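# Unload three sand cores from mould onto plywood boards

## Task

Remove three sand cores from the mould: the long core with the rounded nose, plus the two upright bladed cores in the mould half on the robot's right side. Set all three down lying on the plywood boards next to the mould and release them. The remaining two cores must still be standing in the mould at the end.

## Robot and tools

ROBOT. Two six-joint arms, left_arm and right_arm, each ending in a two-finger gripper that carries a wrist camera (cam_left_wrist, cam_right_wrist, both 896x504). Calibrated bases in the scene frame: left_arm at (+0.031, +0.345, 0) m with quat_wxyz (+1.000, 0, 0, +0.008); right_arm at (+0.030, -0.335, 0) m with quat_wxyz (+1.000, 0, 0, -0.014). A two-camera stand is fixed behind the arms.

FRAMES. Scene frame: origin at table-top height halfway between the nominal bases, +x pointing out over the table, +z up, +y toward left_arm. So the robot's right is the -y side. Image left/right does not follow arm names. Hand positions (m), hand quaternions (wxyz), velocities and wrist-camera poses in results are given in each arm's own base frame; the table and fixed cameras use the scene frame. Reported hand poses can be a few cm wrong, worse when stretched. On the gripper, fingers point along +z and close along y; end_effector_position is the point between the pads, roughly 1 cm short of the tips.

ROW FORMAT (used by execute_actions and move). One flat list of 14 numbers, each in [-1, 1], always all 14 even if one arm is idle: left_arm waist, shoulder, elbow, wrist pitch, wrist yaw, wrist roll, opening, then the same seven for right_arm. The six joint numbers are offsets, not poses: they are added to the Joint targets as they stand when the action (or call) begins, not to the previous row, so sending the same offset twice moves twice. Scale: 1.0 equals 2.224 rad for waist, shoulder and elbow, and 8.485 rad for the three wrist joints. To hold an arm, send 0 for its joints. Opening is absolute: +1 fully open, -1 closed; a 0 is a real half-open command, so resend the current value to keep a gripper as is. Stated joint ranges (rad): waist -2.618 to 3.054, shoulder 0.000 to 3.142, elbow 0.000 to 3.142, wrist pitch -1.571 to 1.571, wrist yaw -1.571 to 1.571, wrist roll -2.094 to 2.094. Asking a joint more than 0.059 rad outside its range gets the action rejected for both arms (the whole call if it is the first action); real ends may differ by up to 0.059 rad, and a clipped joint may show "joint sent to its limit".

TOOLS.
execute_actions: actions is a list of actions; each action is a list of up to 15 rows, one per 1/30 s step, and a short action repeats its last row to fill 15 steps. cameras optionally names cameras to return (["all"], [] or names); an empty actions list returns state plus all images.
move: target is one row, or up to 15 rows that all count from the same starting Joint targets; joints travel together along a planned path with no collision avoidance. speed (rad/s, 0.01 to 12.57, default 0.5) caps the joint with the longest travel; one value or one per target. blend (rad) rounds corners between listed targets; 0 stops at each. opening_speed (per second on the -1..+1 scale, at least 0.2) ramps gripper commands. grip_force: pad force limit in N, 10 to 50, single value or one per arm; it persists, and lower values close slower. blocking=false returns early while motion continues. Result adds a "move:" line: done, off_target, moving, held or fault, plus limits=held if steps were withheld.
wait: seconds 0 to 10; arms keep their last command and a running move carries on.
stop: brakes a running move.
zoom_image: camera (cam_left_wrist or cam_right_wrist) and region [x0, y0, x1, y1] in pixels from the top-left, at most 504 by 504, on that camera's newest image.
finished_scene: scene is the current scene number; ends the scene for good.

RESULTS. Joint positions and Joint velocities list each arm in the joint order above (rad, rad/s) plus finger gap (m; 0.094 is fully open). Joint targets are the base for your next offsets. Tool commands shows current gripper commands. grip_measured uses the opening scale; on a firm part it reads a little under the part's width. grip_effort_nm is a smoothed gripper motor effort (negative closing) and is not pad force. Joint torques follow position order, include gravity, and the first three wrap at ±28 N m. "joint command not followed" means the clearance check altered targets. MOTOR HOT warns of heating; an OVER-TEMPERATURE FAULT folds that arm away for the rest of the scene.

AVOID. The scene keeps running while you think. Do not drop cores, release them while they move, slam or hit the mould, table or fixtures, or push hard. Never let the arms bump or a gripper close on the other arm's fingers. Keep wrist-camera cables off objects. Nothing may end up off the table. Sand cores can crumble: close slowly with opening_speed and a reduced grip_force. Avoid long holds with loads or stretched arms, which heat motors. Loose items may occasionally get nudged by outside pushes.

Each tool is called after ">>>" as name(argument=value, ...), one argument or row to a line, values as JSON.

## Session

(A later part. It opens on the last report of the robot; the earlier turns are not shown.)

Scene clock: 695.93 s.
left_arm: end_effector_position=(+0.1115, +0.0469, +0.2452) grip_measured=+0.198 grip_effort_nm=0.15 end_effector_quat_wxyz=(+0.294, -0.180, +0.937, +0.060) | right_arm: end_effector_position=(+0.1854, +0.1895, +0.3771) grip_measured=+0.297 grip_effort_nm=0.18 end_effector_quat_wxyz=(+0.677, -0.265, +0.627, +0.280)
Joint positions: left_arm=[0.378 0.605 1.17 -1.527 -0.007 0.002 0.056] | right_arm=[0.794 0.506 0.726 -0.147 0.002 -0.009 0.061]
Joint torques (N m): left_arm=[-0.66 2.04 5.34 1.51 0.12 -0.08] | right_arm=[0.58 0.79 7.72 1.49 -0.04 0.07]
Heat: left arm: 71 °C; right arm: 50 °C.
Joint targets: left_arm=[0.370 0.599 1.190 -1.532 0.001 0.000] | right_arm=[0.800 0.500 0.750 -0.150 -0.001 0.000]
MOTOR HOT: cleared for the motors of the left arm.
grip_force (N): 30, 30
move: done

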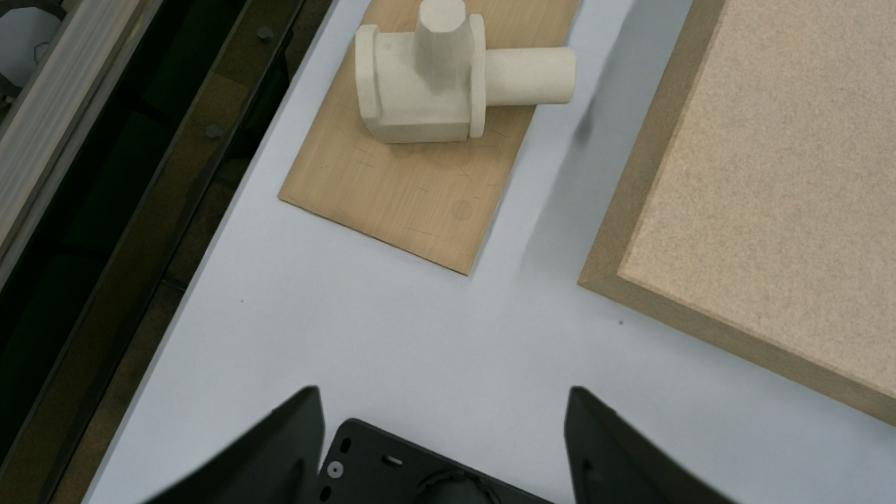

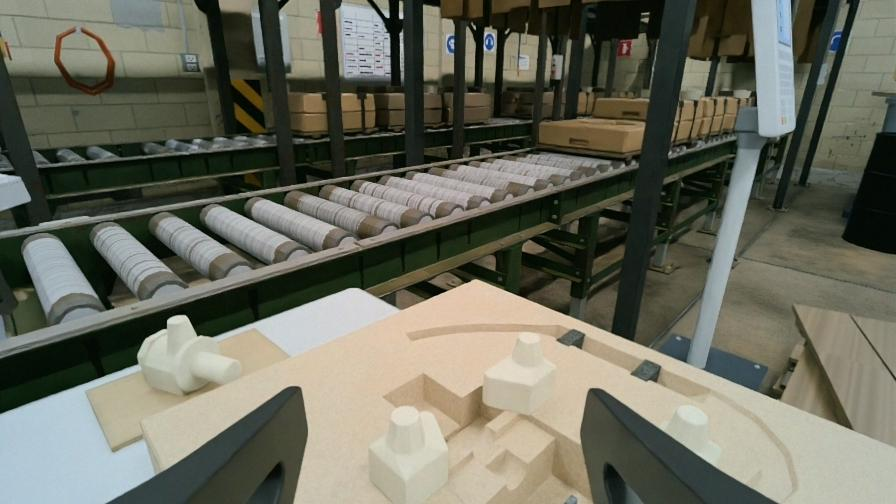

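>>> move(
  target=[
    [0, 0, 0, 0, 0, 0, 0.2, -0.3912, 0, 0, 0, 0, 0, 0.3],
    [0, 0, 0, 0, 0, 0, 0.2, -0.3912, 0.6025, 0.3642, -0.1456, -0.1331, -0.2015, 0.3],
  ],
  speed=[0.7, 0.7],
  blend=0.1,
  cameras=["all"],
)

Scene clock: 720.50 s.
left_arm: end_effector_position=(+0.1114, +0.0468, +0.2451) grip_measured=+0.198 grip_effort_nm=0.14 end_effector_quat_wxyz=(+0.294, -0.180, +0.937, +0.060) | right_arm: end_effector_position=(+0.3348, +0.1404, +0.2063) grip_measured=+0.297 grip_effort_nm=0.17 end_effector_quat_wxyz=(-0.373, +0.604, -0.603, -0.364)
Joint positions: left_arm=[0.378 0.605 1.17 -1.527 -0.007 0.002 0.056] | right_arm=[-0.063 1.833 1.533 -1.368 -1.094 -1.694 0.061]
Joint torques (N m): left_arm=[-0.64 1.99 5.31 1.51 0.11 -0.1] | right_arm=[-0.59 -6.89 7.17 -0.18 -0.79 -0.21]
Heat: left arm: 60 °C; right arm: 49 °C.
Joint targets: left_arm=[0.370 0.599 1.190 -1.533 0.001 0.000] | right_arm=[-0.070 1.840 1.560 -1.385 -1.130 -1.710]
grip_force (N): 30, 30
move: off_target (right_arm); right_arm: the wrist yaw is farthest, 0.036 rad from its target

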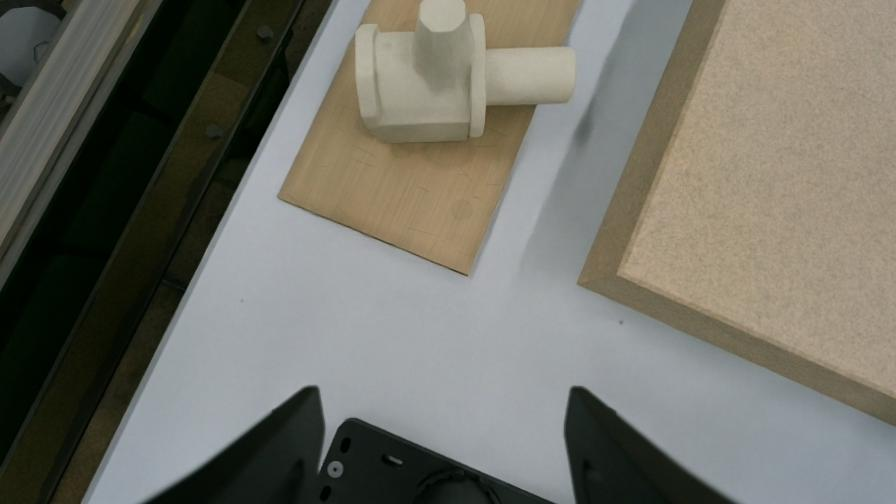

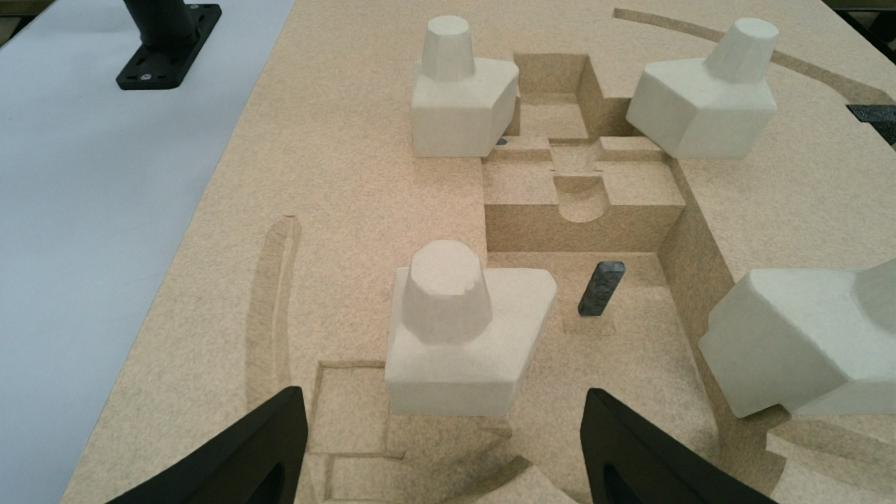

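>>> move(
  target=[0, 0, 0, 0, 0, 0, 0.2, 0.0639, -0.0299, -0.0897, 0.0536, -0.0008, 0.0401, 0.3],
  speed=0.3,
  cameras=["cam_right_wrist"],
)

Scene clock: 736.67 s.
left_arm: end_effector_position=(+0.1114, +0.0468, +0.2451) grip_measured=+0.198 grip_effort_nm=0.14 end_effector_quat_wxyz=(+0.294, -0.180, +0.937, +0.060) | right_arm: end_effector_position=(+0.3456, +0.1855, +0.1757) grip_measured=+0.297 grip_effort_nm=0.17 end_effector_quat_wxyz=(-0.378, +0.594, -0.607, -0.367)
Joint positions: left_arm=[0.378 0.605 1.17 -1.527 -0.007 0.002 0.056] | right_arm=[0.067 1.81 1.37 -0.947 -1.102 -1.37 0.061]
Joint torques (N m): left_arm=[-0.65 2.06 5.35 1.5 0.12 -0.1] | right_arm=[0.44 -10.54 4.64 0.55 -0.76 -0.04]
Heat: left arm: 57 °C; right arm: 46 °C.
Joint targets: left_arm=[0.370 0.599 1.190 -1.533 0.001 0.000] | right_arm=[0.072 1.774 1.361 -0.930 -1.137 -1.369]
grip_force (N): 30, 30
move: off_target (right_arm); right_arm: the shoulder is farthest, 0.037 rad from its target
Images, in order (width x height): cam_right_wrist 896x504.

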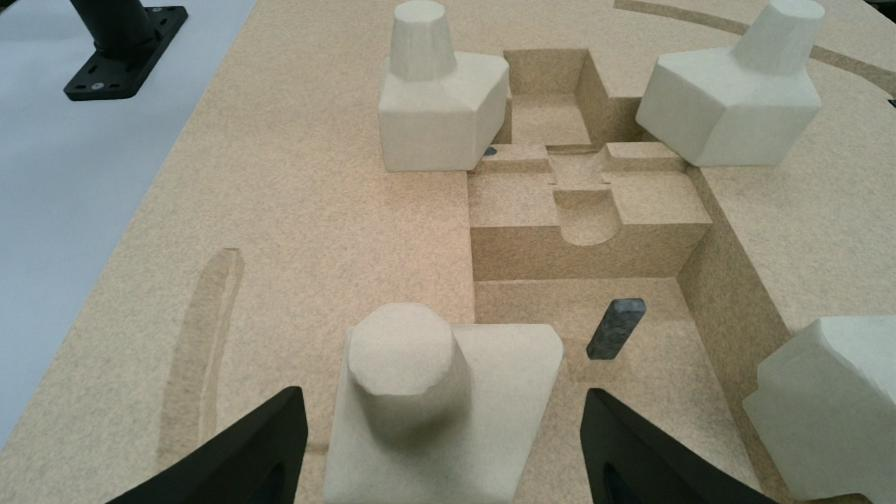

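>>> move(
  target=[0, 0, 0, 0, 0, 0, 0.2, 0.0277, -0.0202, -0.0480, 0.02157, -0.0009, 0.01556, 0.3],
  speed=0.2,
  cameras=["cam_right_wrist"],
)

Scene clock: 743.27 s.
left_arm: end_effector_position=(+0.1114, +0.0468, +0.2451) grip_measured=+0.198 grip_effort_nm=0.15 end_effector_quat_wxyz=(+0.294, -0.180, +0.937, +0.060) | right_arm: end_effector_position=(+0.3356, +0.2072, +0.1693) grip_measured=+0.297 grip_effort_nm=0.17 end_effector_quat_wxyz=(-0.384, +0.592, -0.601, -0.375)
Joint positions: left_arm=[0.378 0.605 1.17 -1.527 -0.007 0.002 0.056] | right_arm=[0.128 1.764 1.263 -0.766 -1.111 -1.238 0.061]
Joint torques (N m): left_arm=[-0.58 2.04 5.35 1.52 0.12 -0.06] | right_arm=[0.51 -10.13 4.7 0.69 -0.74 -0.06]
Heat: left arm: 56 °C; right arm: 45 °C.
Joint targets: left_arm=[0.370 0.599 1.190 -1.533 0.001 0.000] | right_arm=[0.134 1.729 1.254 -0.747 -1.144 -1.237]
grip_force (N): 30, 30
move: done
Images, in order (width x height): cam_right_wrist 896x504.

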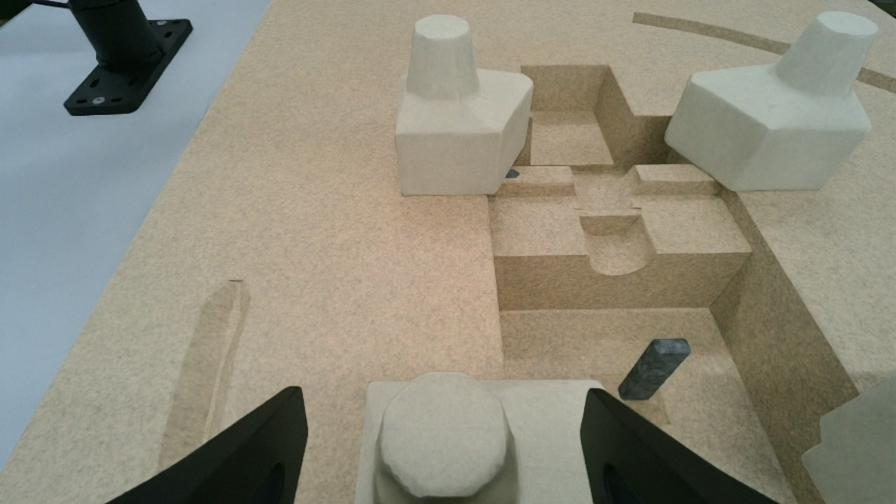

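>>> move(
  target=[0, 0, 0, 0, 0, 0, 0.2, 0, 0, 0, 0, 0, 0, -0.6],
  speed=0.1,
  opening_speed=0.4,
  cameras=["cam_right_wrist"],
)

Scene clock: 747.97 s.
left_arm: end_effector_position=(+0.1114, +0.0468, +0.2451) grip_measured=+0.198 grip_effort_nm=0.14 end_effector_quat_wxyz=(+0.294, -0.180, +0.937, +0.060) | right_arm: end_effector_position=(+0.3357, +0.2072, +0.1693) grip_measured=-0.398 grip_effort_nm=-0.63 end_effector_quat_wxyz=(-0.384, +0.592, -0.601, -0.375)
Joint positions: left_arm=[0.378 0.605 1.17 -1.527 -0.007 0.002 0.056] | right_arm=[0.128 1.764 1.263 -0.765 -1.111 -1.237 0.028]
Joint torques (N m): left_arm=[-0.5 2.07 5.39 1.53 0.11 -0.1] | right_arm=[0.51 -10.13 4.71 0.66 -0.74 -0.05]
Heat: left arm: 55 °C; right arm: 45 °C.
Joint targets: left_arm=[0.370 0.599 1.190 -1.533 0.001 0.000] | right_arm=[0.134 1.729 1.254 -0.747 -1.144 -1.237]
grip_force (N): 30, 30
move: done
Images, in order (width x height): cam_right_wrist 896x504.

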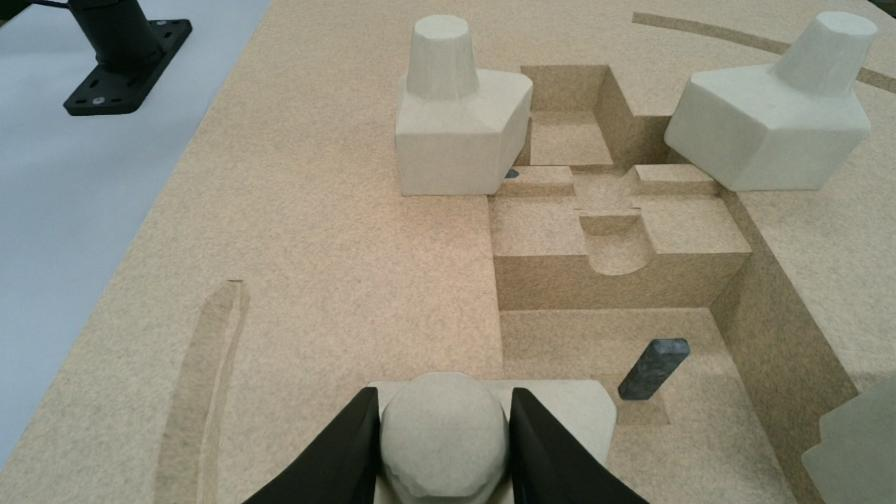

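>>> move(
  target=[
    [0, 0, 0, 0, 0, 0, 0.2, 0, -0.009, 0.018, 0, -0.0035, 0, -0.6],
    [0, 0, 0, 0, 0, 0, 0.2, 0, -0.0207, 0.1052, -0.0204, -0.0042, 0, -0.6],
    [0, 0, 0, 0, 0, 0, 0.2, 0, -0.0175, 0.1978, -0.044, -0.0042, 0, -0.6],
  ],
  speed=[0.1, 0.15, 0.25],
  blend=0.03,
  cameras=["cam_right_wrist"],
)

Scene clock: 759.70 s.
left_arm: end_effector_position=(+0.1114, +0.0468, +0.2451) grip_measured=+0.198 grip_effort_nm=0.15 end_effector_quat_wxyz=(+0.294, -0.180, +0.937, +0.060) | right_arm: end_effector_position=(+0.3421, +0.2075, +0.2761) grip_measured=-0.398 grip_effort_nm=-0.63 end_effector_quat_wxyz=(-0.399, +0.599, -0.593, -0.361)
Joint positions: left_arm=[0.378 0.605 1.17 -1.527 -0.007 0.002 0.056] | right_arm=[0.128 1.737 1.652 -1.128 -1.105 -1.23 0.028]
Joint torques (N m): left_arm=[-0.58 1.95 5.31 1.51 0.11 -0.08] | right_arm=[0.51 -11.07 8.87 0.61 -1.14 -0.12]
Heat: left arm: 54 °C; right arm: 45 °C.
Joint targets: left_arm=[0.370 0.599 1.190 -1.533 0.001 0.000] | right_arm=[0.134 1.690 1.694 -1.121 -1.180 -1.238]
grip_force (N): 30, 30
move: off_target (right_arm); blend cut to 0.02 rad at target 1; right_arm: the wrist yaw is farthest, 0.075 rad from its target
Images, in order (width x height): cam_right_wrist 896x504.

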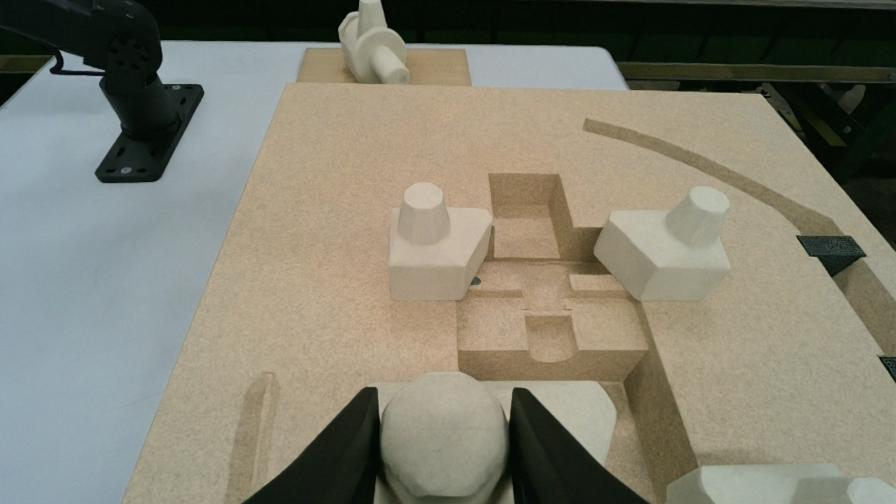

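>>> move(
  target=[0, 0, 0, 0, 0, 0, 0.2, -0.2851, -0.1484, -0.0049, -0.0447, 0.1391, 0.1459, -0.6],
  speed=0.5,
  cameras=["all"],
)

Scene clock: 788.53 s.
left_arm: end_effector_position=(+0.1114, +0.0468, +0.2451) grip_measured=+0.198 grip_effort_nm=0.15 end_effector_quat_wxyz=(+0.294, -0.180, +0.937, +0.060) | right_arm: end_effector_position=(+0.2428, -0.1288, +0.2628) grip_measured=-0.399 grip_effort_nm=-0.63 end_effector_quat_wxyz=(+0.161, +0.239, +0.957, -0.037)
Joint positions: left_arm=[0.378 0.605 1.17 -1.527 -0.007 0.002 0.056] | right_arm=[-0.497 1.389 1.652 -1.502 -0.008 -0.007 0.028]
Joint torques (N m): left_arm=[-0.59 2.04 5.27 1.49 0.12 -0.08] | right_arm=[-0.23 -6.12 7.39 0.66 0.04 0.04]
Heat: left arm: 51 °C; right arm: 45 °C.
Joint targets: left_arm=[0.370 0.599 1.190 -1.533 0.001 0.000] | right_arm=[-0.501 1.360 1.683 -1.500 0.000 0.001]
grip_force (N): 30, 30
move: done

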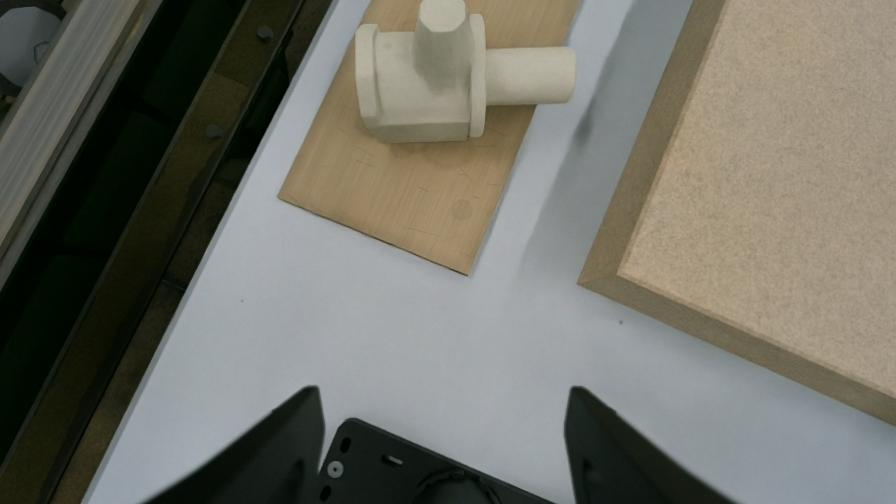

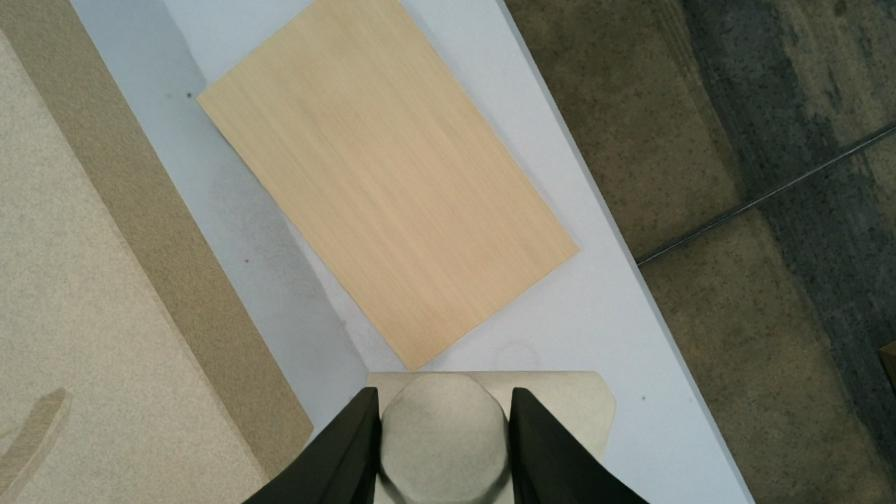

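>>> move(
  target=[0, 0, 0, 0, 0, 0, 0.2, 0.0171, 0.2666, 0.0373, 0.0, 0.0118, -0.069, -0.6],
  speed=0.4,
  cameras=["cam_right_wrist"],
)

Scene clock: 825.23 s.
left_arm: end_effector_position=(+0.1114, +0.0468, +0.2451) grip_measured=+0.198 grip_effort_nm=0.15 end_effector_quat_wxyz=(+0.294, -0.180, +0.937, +0.060) | right_arm: end_effector_position=(+0.2943, -0.1638, +0.1185) grip_measured=-0.399 grip_effort_nm=-0.63 end_effector_quat_wxyz=(-0.081, -0.057, +0.995, +0.001)
Joint positions: left_arm=[0.378 0.605 1.17 -1.527 -0.007 0.002 0.056] | right_arm=[-0.468 1.958 1.729 -1.483 0.08 -0.576 0.028]
Joint torques (N m): left_arm=[-0.58 2.06 5.41 1.51 0.13 -0.08] | right_arm=[0.49 -8.72 7.91 -0.27 0.23 -0.1]
Heat: left arm: 48 °C; right arm: 44 °C.
Joint targets: left_arm=[0.370 0.599 1.190 -1.533 0.001 0.000] | right_arm=[-0.463 1.953 1.766 -1.500 0.101 -0.585]
grip_force (N): 30, 30
move: off_target (right_arm); right_arm: the elbow is farthest, 0.037 rad from its target
Images, in order (width x height): cam_right_wrist 896x504.

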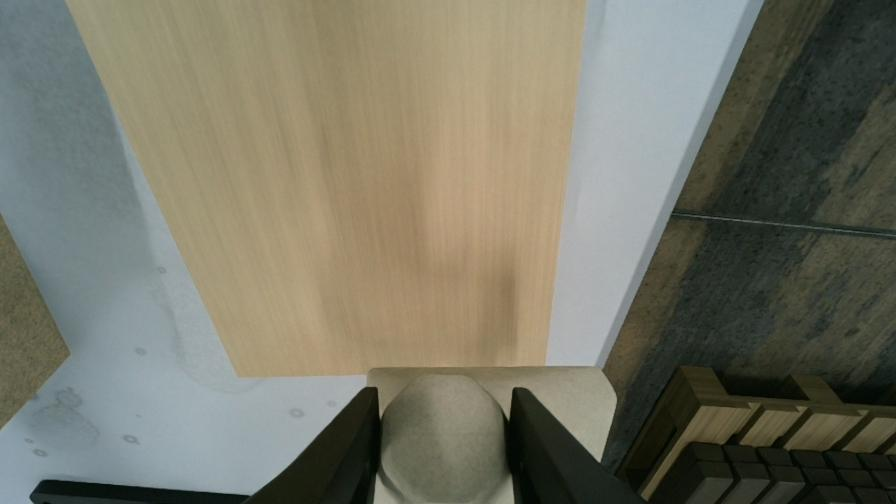

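>>> move(
  target=[0, 0, 0, 0, 0, 0, 0.2, 0.0283, 0.076, 0.0009, 0.0, 0.0111, 0.0081, -0.6],
  speed=0.2,
  cameras=["cam_right_wrist"],
)

Scene clock: 844.63 s.
left_arm: end_effector_position=(+0.1114, +0.0468, +0.2451) grip_measured=+0.198 grip_effort_nm=0.14 end_effector_quat_wxyz=(+0.294, -0.180, +0.937, +0.060) | right_arm: end_effector_position=(+0.2979, -0.1591, +0.0690) grip_measured=-0.399 grip_effort_nm=-0.63 end_effector_quat_wxyz=(-0.165, -0.071, +0.984, -0.009)
Joint positions: left_arm=[0.378 0.605 1.17 -1.527 -0.007 0.002 0.056] | right_arm=[-0.405 2.121 1.733 -1.473 0.167 -0.525 0.028]
Joint torques (N m): left_arm=[-0.54 1.95 5.33 1.49 0.11 -0.08] | right_arm=[0.44 -9.14 7.49 -0.62 0.35 0.06]
Heat: left arm: 47 °C; right arm: 44 °C.
Joint targets: left_arm=[0.370 0.599 1.190 -1.533 0.001 0.000] | right_arm=[-0.399 2.122 1.768 -1.500 0.195 -0.516]
grip_force (N): 30, 30
move: done
Images, in order (width x height): cam_right_wrist 896x504.

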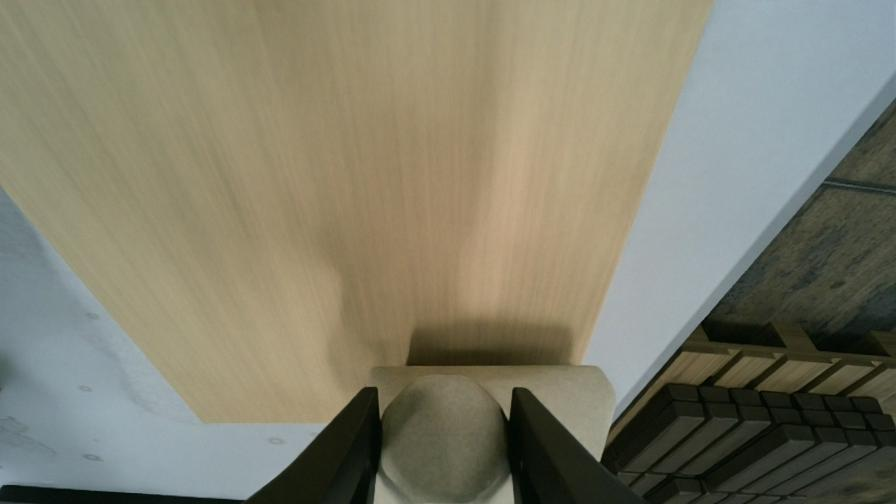

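>>> move(
  target=[0, 0, 0, 0, 0, 0, 0.2, 0.013, 0.0251, 0.0032, -0.0008, 0.0021, 0.0052, -0.6],
  speed=0.1,
  cameras=["cam_right_wrist"],
)

Scene clock: 854.30 s.
left_arm: end_effector_position=(+0.1114, +0.0468, +0.2451) grip_measured=+0.198 grip_effort_nm=0.15 end_effector_quat_wxyz=(+0.294, -0.180, +0.937, +0.060) | right_arm: end_effector_position=(+0.3006, -0.1548, +0.0558) grip_measured=-0.399 grip_effort_nm=-0.63 end_effector_quat_wxyz=(-0.188, -0.068, +0.980, -0.018)
Joint positions: left_arm=[0.378 0.605 1.17 -1.527 -0.007 0.002 0.056] | right_arm=[-0.376 2.17 1.742 -1.473 0.192 -0.483 0.028]
Joint torques (N m): left_arm=[-0.54 2.11 5.37 1.5 0.11 -0.11] | right_arm=[0.49 -8.85 7.24 -0.75 0.26 0.07]
Heat: left arm: 46 °C; right arm: 43 °C.
Joint targets: left_arm=[0.370 0.599 1.190 -1.533 0.001 0.000] | right_arm=[-0.371 2.178 1.775 -1.507 0.212 -0.472]
grip_force (N): 30, 30
move: done
Images, in order (width x height): cam_right_wrist 896x504.

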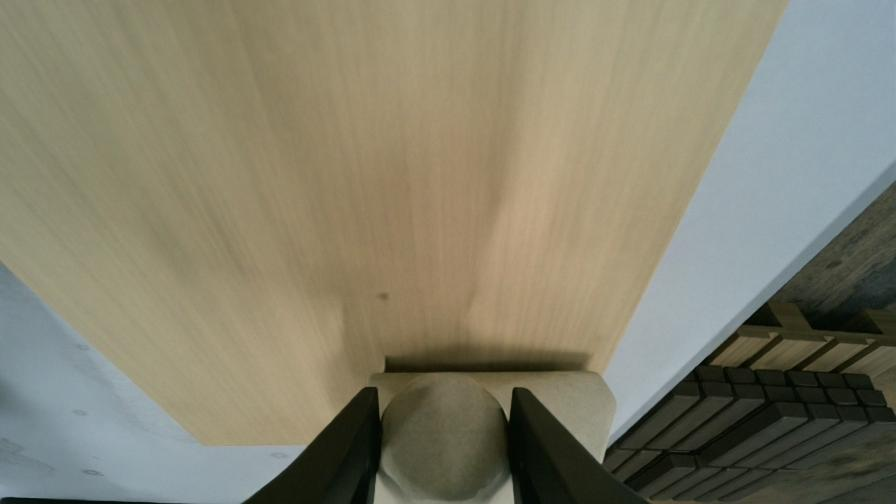

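>>> move(
  target=[0, 0, 0, 0, 0, 0, 0.2, 0.010, 0.012, 0.0016, -0.0006, 0.0014, 0.0035, -0.6],
  speed=0.06,
  cameras=["cam_right_wrist"],
)

Scene clock: 857.70 s.
left_arm: end_effector_position=(+0.1114, +0.0468, +0.2451) grip_measured=+0.198 grip_effort_nm=0.15 end_effector_quat_wxyz=(+0.294, -0.180, +0.937, +0.060) | right_arm: end_effector_position=(+0.3034, -0.1527, +0.0513) grip_measured=-0.399 grip_effort_nm=-0.63 end_effector_quat_wxyz=(-0.198, -0.068, +0.977, -0.030)
Joint positions: left_arm=[0.378 0.605 1.17 -1.527 -0.007 0.002 0.056] | right_arm=[-0.356 2.191 1.751 -1.474 0.215 -0.457 0.028]
Joint torques (N m): left_arm=[-0.54 1.96 5.34 1.48 0.11 -0.09] | right_arm=[0.54 -8.59 6.71 -0.81 0.18 0.07]
Heat: left arm: 46 °C; right arm: 43 °C.
Joint targets: left_arm=[0.370 0.599 1.190 -1.533 0.001 0.000] | right_arm=[-0.348 2.204 1.779 -1.512 0.224 -0.442]
grip_force (N): 30, 30
move: off_target (right_arm); right_arm: the wrist pitch is farthest, 0.038 rad from its target
Images, in order (width x height): cam_right_wrist 896x504.

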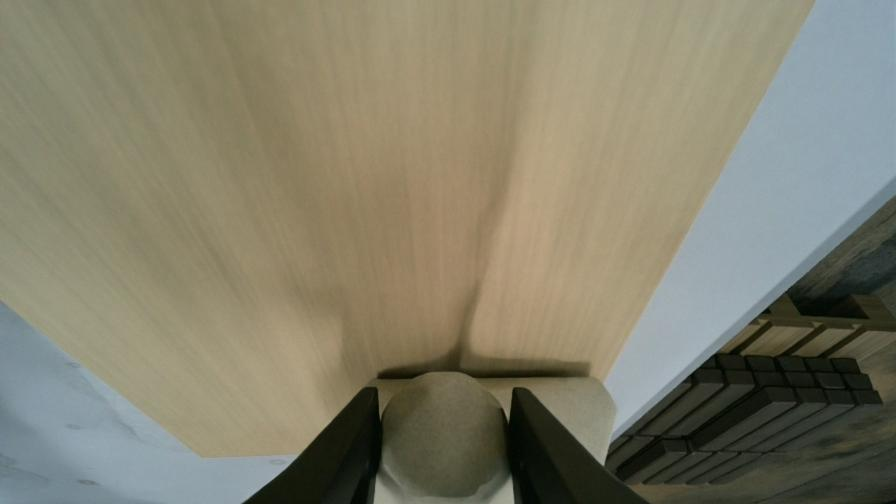

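>>> move(
  target=[0, 0, 0, 0, 0, 0, 0.2, 0.0, 0.009, 0.0, 0, 0, 0, -0.6],
  speed=0.05,
  cameras=["cam_right_wrist"],
)

Scene clock: 862.60 s.
left_arm: end_effector_position=(+0.1114, +0.0468, +0.2451) grip_measured=+0.198 grip_effort_nm=0.15 end_effector_quat_wxyz=(+0.294, -0.180, +0.937, +0.060) | right_arm: end_effector_position=(+0.3037, -0.1527, +0.0471) grip_measured=-0.399 grip_effort_nm=-0.63 end_effector_quat_wxyz=(-0.203, -0.069, +0.976, -0.029)
Joint positions: left_arm=[0.378 0.605 1.17 -1.527 -0.007 0.002 0.056] | right_arm=[-0.355 2.207 1.756 -1.474 0.217 -0.456 0.028]
Joint torques (N m): left_arm=[-0.55 2.03 5.35 1.5 0.12 -0.09] | right_arm=[0.54 -8.35 6.31 -0.82 0.17 0.11]
Heat: left arm: 46 °C; right arm: 42 °C.
Joint targets: left_arm=[0.370 0.599 1.190 -1.533 0.001 0.000] | right_arm=[-0.348 2.224 1.779 -1.512 0.224 -0.443]
grip_force (N): 30, 30
move: off_target (right_arm); right_arm: the wrist pitch is farthest, 0.038 rad from its target
Images, in order (width x height): cam_right_wrist 896x504.

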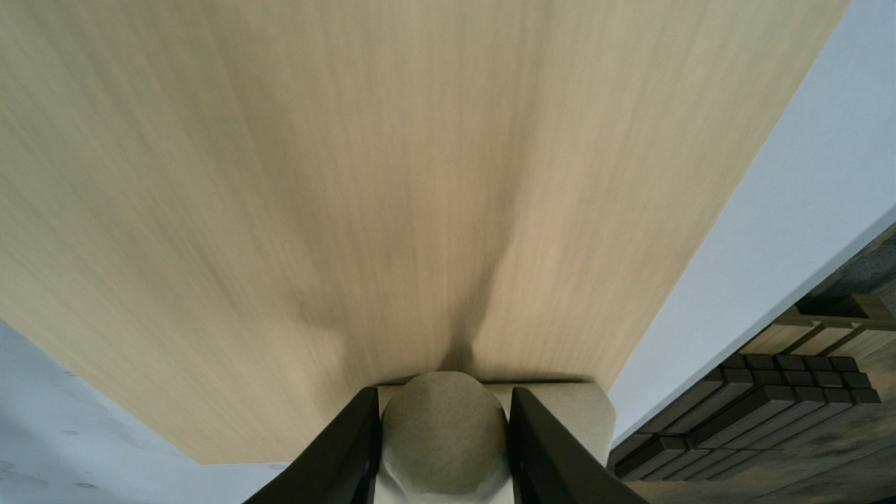

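>>> move(
  target=[0, 0, 0, 0, 0, 0, 0.2, 0.0, 0.009, 0.0, 0, 0, 0, -0.6],
  speed=0.05,
  cameras=["cam_right_wrist"],
)

Scene clock: 865.10 s.
left_arm: end_effector_position=(+0.1114, +0.0468, +0.2451) grip_measured=+0.198 grip_effort_nm=0.14 end_effector_quat_wxyz=(+0.294, -0.180, +0.937, +0.060) | right_arm: end_effector_position=(+0.3037, -0.1528, +0.0462) grip_measured=-0.399 grip_effort_nm=-0.63 end_effector_quat_wxyz=(-0.207, -0.069, +0.975, -0.027)
Joint positions: left_arm=[0.378 0.605 1.17 -1.527 -0.007 0.002 0.056] | right_arm=[-0.355 2.218 1.766 -1.483 0.217 -0.456 0.028]
Joint torques (N m): left_arm=[-0.62 2.06 5.38 1.49 0.11 -0.09] | right_arm=[0.51 -7.64 5.48 -0.76 0.15 0.11]
Heat: left arm: 45 °C; right arm: 42 °C.
Joint targets: left_arm=[0.370 0.599 1.190 -1.533 0.001 0.000] | right_arm=[-0.348 2.245 1.779 -1.512 0.224 -0.443]
grip_force (N): 30, 30
move: done
Images, in order (width x height): cam_right_wrist 896x504.

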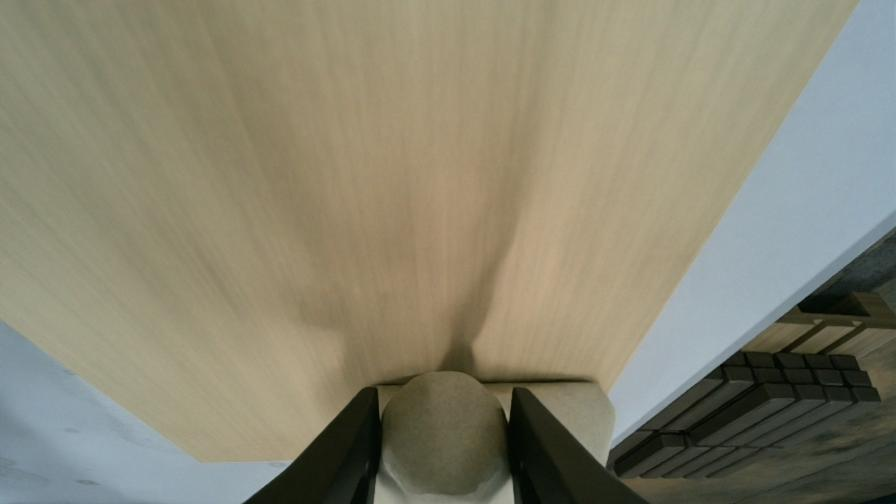

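>>> move(
  target=[0, 0, 0, 0, 0, 0, 0.2, 0.0, -0.008, 0.0, 0, 0, 0, -0.6],
  speed=0.05,
)

>>> move(
  target=[0, 0, 0, 0, 0, 0, 0.2, 0.0, 0, 0.0, 0, 0, 0, -0.1],
  speed=0.05,
  opening_speed=0.25,
  cameras=["cam_right_wrist"],
)

Scene clock: 870.50 s.
left_arm: end_effector_position=(+0.1114, +0.0468, +0.2451) grip_measured=+0.198 grip_effort_nm=0.14 end_effector_quat_wxyz=(+0.294, -0.180, +0.937, +0.060) | right_arm: end_effector_position=(+0.3037, -0.1528, +0.0462) grip_measured=-0.399 grip_effort_nm=-0.63 end_effector_quat_wxyz=(-0.207, -0.069, +0.975, -0.027)
Joint positions: left_arm=[0.378 0.605 1.17 -1.527 -0.007 0.002 0.056] | right_arm=[-0.355 2.218 1.766 -1.483 0.217 -0.456 0.028]
Joint torques (N m): left_arm=[-0.57 2.04 5.37 1.52 0.11 -0.08] | right_arm=[0.51 -9.03 5.48 -0.75 0.16 0.12]
Heat: left arm: 45 °C; right arm: 41 °C.
Joint targets: left_arm=[0.370 0.599 1.190 -1.533 0.001 0.000] | right_arm=[-0.348 2.227 1.779 -1.512 0.224 -0.443]
grip_force (N): 30, 30
move: done

Scene clock: 872.70 s.
left_arm: end_effector_position=(+0.1114, +0.0468, +0.2451) grip_measured=+0.198 grip_effort_nm=0.14 end_effector_quat_wxyz=(+0.294, -0.180, +0.937, +0.060) | right_arm: end_effector_position=(+0.3013, -0.1521, +0.0472) grip_measured=-0.103 grip_effort_nm=0.18 end_effector_quat_wxyz=(-0.212, -0.067, +0.975, -0.026)
Joint positions: left_arm=[0.378 0.605 1.17 -1.527 -0.007 0.002 0.056] | right_arm=[-0.355 2.218 1.766 -1.494 0.218 -0.449 0.042]
Joint torques (N m): left_arm=[-0.59 2 5.35 1.51 0.12 -0.09] | right_arm=[0.51 -9.01 5.48 -0.68 0.14 0.04]
Heat: left arm: 45 °C; right arm: 41 °C.
Joint targets: left_arm=[0.370 0.599 1.190 -1.533 0.001 0.000] | right_arm=[-0.348 2.227 1.779 -1.512 0.224 -0.442]
grip_force (N): 30, 30
move: done
Images, in order (width x height): cam_right_wrist 896x504.

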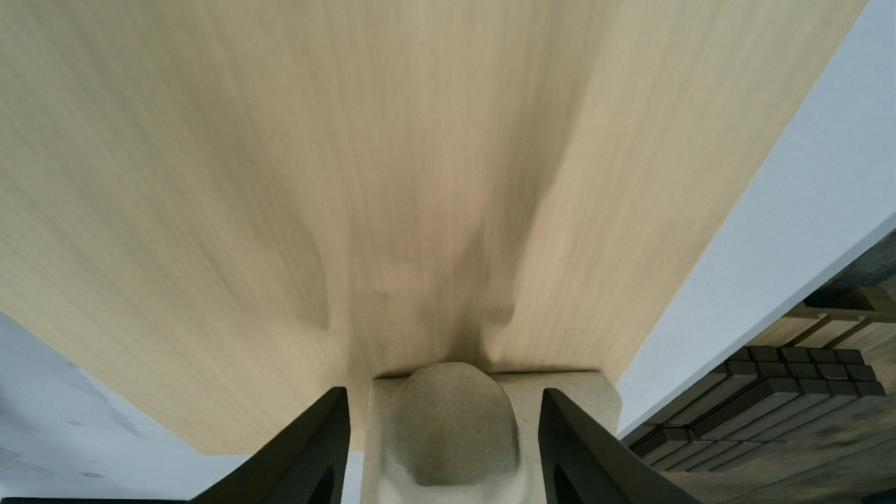

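>>> move(
  target=[
    [0, 0, 0, 0, 0, 0, 0.2, 0, -0.054, 0.0, 0, 0, 0, -0.1],
    [0, 0, 0, 0, 0, 0, 0.2, 0, -0.3269, -0.0719, 0.0603, -0.0264, 0.0521, -0.1],
    [0, 0, 0, 0, 0, 0, 0.2, 0.446, -0.2639, -0.2558, 0.1711, 0.042, 0.0886, 0.3],
  ],
  speed=[0.2, 0.6, 0.6],
  blend=[0.02, 0.1, 0],
  cameras=["all"],
)

Scene clock: 889.13 s.
left_arm: end_effector_position=(+0.1114, +0.0468, +0.2451) grip_measured=+0.198 grip_effort_nm=0.14 end_effector_quat_wxyz=(+0.294, -0.180, +0.937, +0.060) | right_arm: end_effector_position=(+0.4402, +0.2125, +0.2314) grip_measured=+0.297 grip_effort_nm=0.18 end_effector_quat_wxyz=(+0.545, -0.004, +0.838, +0.007)
Joint positions: left_arm=[0.378 0.605 1.17 -1.527 -0.007 0.002 0.056] | right_arm=[0.648 1.632 1.217 -0.087 0.57 0.296 0.061]
Joint torques (N m): left_arm=[-0.62 2.03 5.44 1.51 0.11 -0.09] | right_arm=[-0.38 -6.42 5.72 1.61 0.23 0.11]
Heat: left arm: 44 °C; right arm: 40 °C.
Joint targets: left_arm=[0.370 0.599 1.190 -1.533 0.001 0.000] | right_arm=[0.644 1.640 1.210 -0.060 0.581 0.309]
grip_force (N): 30, 30
move: done

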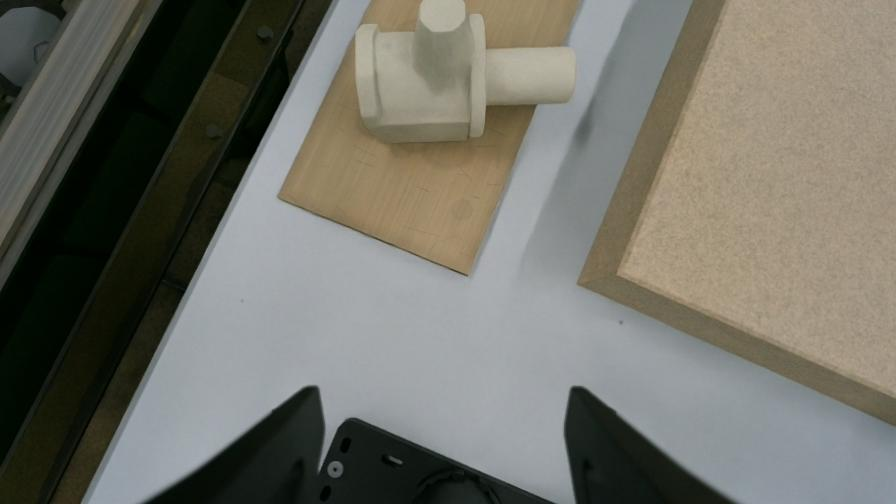

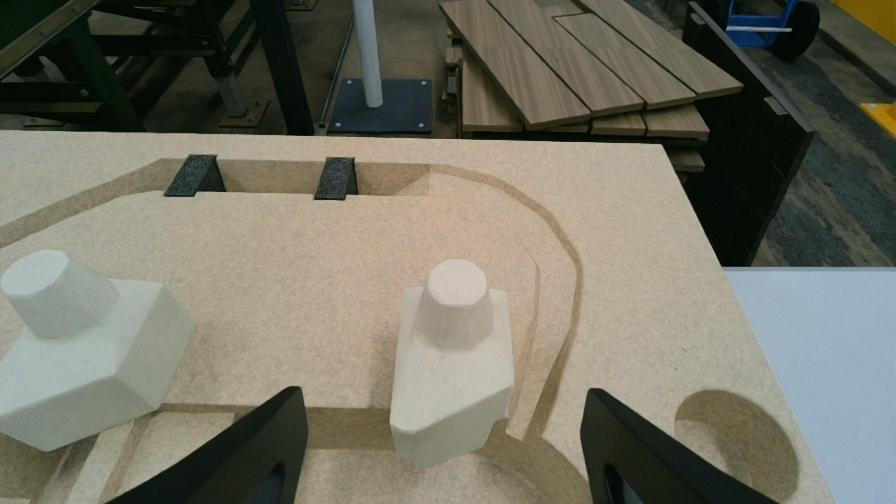

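>>> move(
  target=[0, 0, 0, 0, 0, 0, 0.2, -0.0384, 0.1056, 0.0614, 0.0146, -0.0088, -0.0057, 0.3],
  speed=0.3,
  cameras=["cam_right_wrist"],
)

Scene clock: 901.43 s.
left_arm: end_effector_position=(+0.1114, +0.0468, +0.2451) grip_measured=+0.198 grip_effort_nm=0.14 end_effector_quat_wxyz=(+0.294, -0.180, +0.937, +0.060) | right_arm: end_effector_position=(+0.4984, +0.2116, +0.1813) grip_measured=+0.297 grip_effort_nm=0.18 end_effector_quat_wxyz=(+0.533, +0.001, +0.846, -0.004)
Joint positions: left_arm=[0.378 0.605 1.17 -1.527 -0.007 0.002 0.056] | right_arm=[0.563 1.864 1.312 0.035 0.509 0.264 0.061]
Joint torques (N m): left_arm=[-0.64 1.95 5.27 1.48 0.11 -0.09] | right_arm=[-0.51 -7.95 8.84 1.63 0.09 -0.05]
Heat: left arm: 43 °C; right arm: 40 °C.
Joint targets: left_arm=[0.370 0.599 1.190 -1.533 0.001 0.000] | right_arm=[0.558 1.875 1.346 0.064 0.506 0.261]
grip_force (N): 30, 30
move: done
Images, in order (width x height): cam_right_wrist 896x504.

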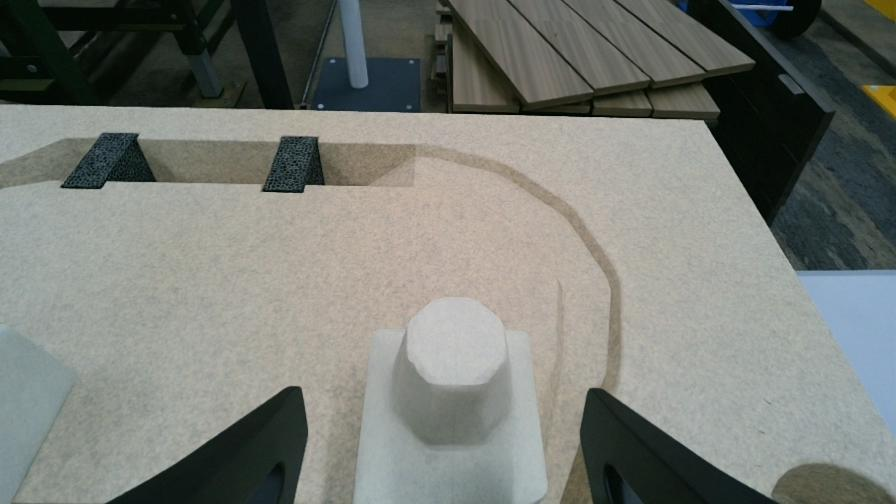

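>>> move(
  target=[0, 0, 0, 0, 0, 0, 0.2, -0.0130, 0.0369, 0.0243, 0.0048, -0.0024, -0.0013, 0.3],
  speed=0.15,
  cameras=["cam_right_wrist"],
)

Scene clock: 906.90 s.
left_arm: end_effector_position=(+0.1114, +0.0468, +0.2451) grip_measured=+0.198 grip_effort_nm=0.15 end_effector_quat_wxyz=(+0.294, -0.180, +0.937, +0.060) | right_arm: end_effector_position=(+0.5202, +0.2113, +0.1710) grip_measured=+0.297 grip_effort_nm=0.18 end_effector_quat_wxyz=(+0.536, +0.004, +0.844, -0.002)
Joint positions: left_arm=[0.378 0.605 1.17 -1.527 -0.007 0.002 0.056] | right_arm=[0.535 1.943 1.366 0.075 0.489 0.253 0.061]
Joint torques (N m): left_arm=[-0.55 1.96 5.38 1.5 0.11 -0.08] | right_arm=[-0.57 -8.25 8.84 1.66 0.07 -0.05]
Heat: left arm: 43 °C; right arm: 41 °C.
Joint targets: left_arm=[0.370 0.599 1.190 -1.533 0.001 0.000] | right_arm=[0.529 1.957 1.400 0.105 0.485 0.250]
grip_force (N): 30, 30
move: done
Images, in order (width x height): cam_right_wrist 896x504.

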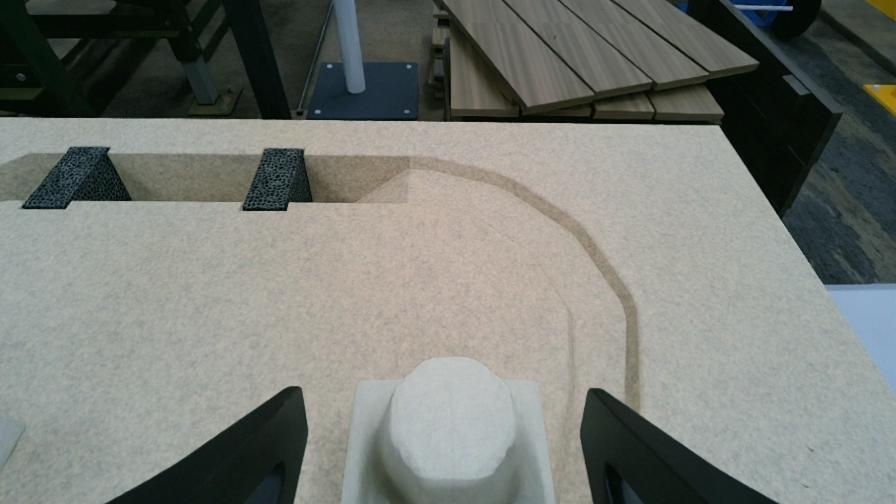

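>>> move(
  target=[0, 0, 0, 0, 0, 0, 0.2, -0.0045, 0.0058, 0.0047, 0, 0, 0, 0.3],
  speed=0.1,
  cameras=["cam_right_wrist"],
)

Scene clock: 910.50 s.
left_arm: end_effector_position=(+0.1114, +0.0468, +0.2451) grip_measured=+0.198 grip_effort_nm=0.14 end_effector_quat_wxyz=(+0.294, -0.180, +0.937, +0.060) | right_arm: end_effector_position=(+0.5248, +0.2083, +0.1706) grip_measured=+0.297 grip_effort_nm=0.18 end_effector_quat_wxyz=(+0.537, +0.008, +0.843, -0.004)
Joint positions: left_arm=[0.378 0.605 1.17 -1.527 -0.007 0.002 0.056] | right_arm=[0.526 1.954 1.378 0.077 0.488 0.253 0.061]
Joint torques (N m): left_arm=[-0.53 2.04 5.35 1.53 0.12 -0.07] | right_arm=[-0.62 -8.21 8.75 1.65 0.09 -0.06]
Heat: left arm: 43 °C; right arm: 42 °C.
Joint targets: left_arm=[0.370 0.599 1.190 -1.533 0.001 0.000] | right_arm=[0.520 1.969 1.411 0.104 0.485 0.250]
grip_force (N): 30, 30
move: done
Images, in order (width x height): cam_right_wrist 896x504.

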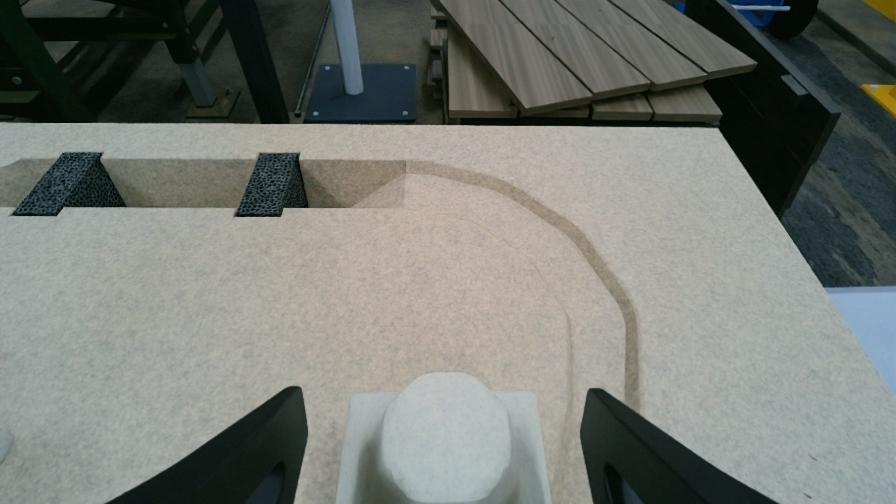

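>>> move(
  target=[0, 0, 0, 0, 0, 0, 0.2, 0, 0, 0, 0, 0, 0, -0.6],
  speed=0.1,
  opening_speed=0.4,
)

>>> move(
  target=[
    [0, 0, 0, 0, 0, 0, 0.2, 0, -0.009, 0.0135, 0, 0, 0, -0.6],
    [0, 0, 0, 0, 0, 0, 0.2, 0, -0.0454, 0.0755, -0.0158, 0.0035, 0, -0.6],
    [0, 0, 0, 0, 0, 0, 0.2, 0, -0.0468, 0.1992, -0.0484, 0.0035, 0, -0.6],
  ],
  speed=[0.1, 0.12, 0.25],
  blend=[0.02, 0.03, 0],
  cameras=["cam_right_wrist"],
)

Scene clock: 921.07 s.
left_arm: end_effector_position=(+0.1114, +0.0468, +0.2451) grip_measured=+0.198 grip_effort_nm=0.14 end_effector_quat_wxyz=(+0.294, -0.180, +0.937, +0.060) | right_arm: end_effector_position=(+0.5248, +0.2083, +0.1706) grip_measured=-0.374 grip_effort_nm=-0.63 end_effector_quat_wxyz=(+0.537, +0.008, +0.843, -0.004)
Joint positions: left_arm=[0.378 0.605 1.17 -1.527 -0.007 0.002 0.056] | right_arm=[0.526 1.954 1.378 0.077 0.488 0.252 0.029]
Joint torques (N m): left_arm=[-0.62 1.99 5.31 1.52 0.1 -0.06] | right_arm=[-0.58 -8.21 8.73 1.64 0.09 -0.07]
Heat: left arm: 43 °C; right arm: 42 °C.
Joint targets: left_arm=[0.370 0.599 1.190 -1.533 0.001 0.000] | right_arm=[0.520 1.969 1.411 0.104 0.486 0.250]
grip_force (N): 30, 30
move: done

Scene clock: 924.30 s.
left_arm: end_effector_position=(+0.1114, +0.0468, +0.2451) grip_measured=+0.198 grip_effort_nm=0.15 end_effector_quat_wxyz=(+0.294, -0.180, +0.937, +0.060) | right_arm: end_effector_position=(+0.5312, +0.2109, +0.2877) grip_measured=-0.374 grip_effort_nm=-0.63 end_effector_quat_wxyz=(+0.542, +0.011, +0.840, -0.004)
Joint positions: left_arm=[0.378 0.605 1.17 -1.527 -0.007 0.002 0.056] | right_arm=[0.526 1.928 1.803 -0.362 0.494 0.251 0.029]
Joint torques (N m): left_arm=[-0.51 2 5.23 1.5 0.09 -0.05] | right_arm=[-0.61 -14.58 10.44 1.89 0.32 -0.06]
Heat: left arm: 42 °C; right arm: 43 °C.
Joint targets: left_arm=[0.370 0.599 1.190 -1.533 0.001 0.000] | right_arm=[0.520 1.865 1.854 -0.306 0.515 0.250]
grip_force (N): 30, 30
move: off_target (right_arm); blend cut to 0.015 rad at target 1; right_arm: the shoulder is farthest, 0.063 rad from its target
Images, in order (width x height): cam_right_wrist 896x504.

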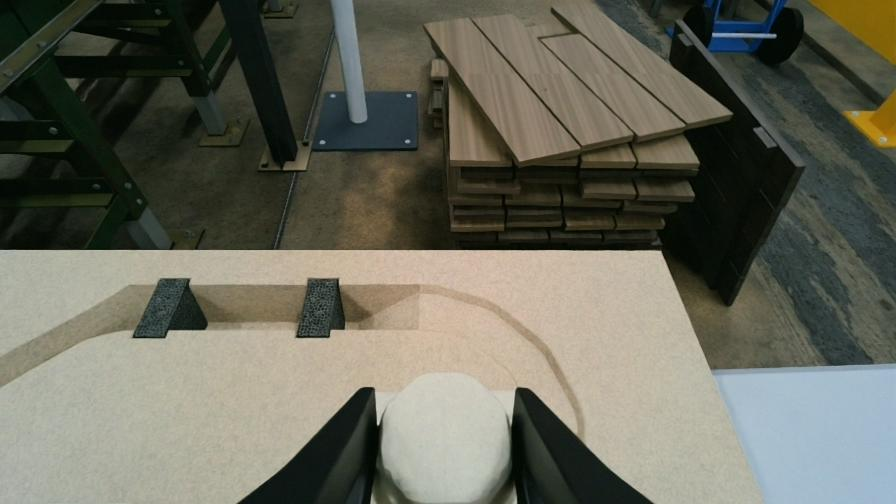

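>>> move(
  target=[
    [0, 0, 0, 0, 0, 0, 0.2, -0.3462, -0.2001, -0.0782, -0.1384, -0.0524, -0.0737, -0.6],
    [0, 0, 0, 0, 0, 0, 0.2, -0.3471, 0.0076, -0.0836, -0.1407, -0.0513, -0.0737, -0.6],
  ],
  speed=[0.5, 0.35],
  blend=[0.05, 0],
  cameras=["cam_right_wrist"],
)

Scene clock: 945.57 s.
left_arm: end_effector_position=(+0.1114, +0.0468, +0.2451) grip_measured=+0.198 grip_effort_nm=0.14 end_effector_quat_wxyz=(+0.294, -0.180, +0.937, +0.060) | right_arm: end_effector_position=(+0.3087, -0.0896, +0.1266) grip_measured=-0.374 grip_effort_nm=-0.63 end_effector_quat_wxyz=(-0.073, -0.063, +0.995, -0.014)
Joint positions: left_arm=[0.378 0.605 1.17 -1.527 -0.007 0.002 0.056] | right_arm=[-0.245 1.886 1.665 -1.481 0.071 -0.367 0.029]
Joint torques (N m): left_arm=[-0.57 1.96 5.3 1.51 0.1 -0.08] | right_arm=[-0.64 -8.08 5.19 -0.28 0.11 -0.14]
Heat: left arm: 42 °C; right arm: 46 °C.
Joint targets: left_arm=[0.370 0.599 1.190 -1.533 0.001 0.000] | right_arm=[-0.253 1.882 1.668 -1.500 0.080 -0.375]
grip_force (N): 30, 30
move: done
Images, in order (width x height): cam_right_wrist 896x504.

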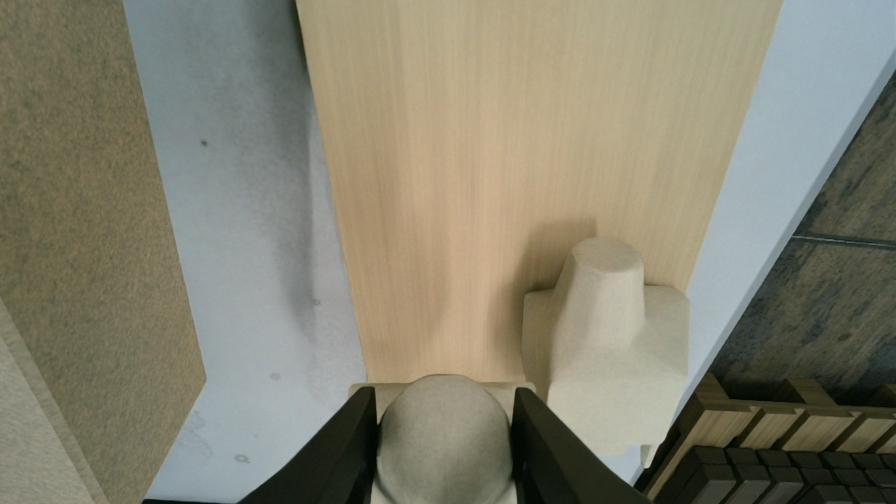

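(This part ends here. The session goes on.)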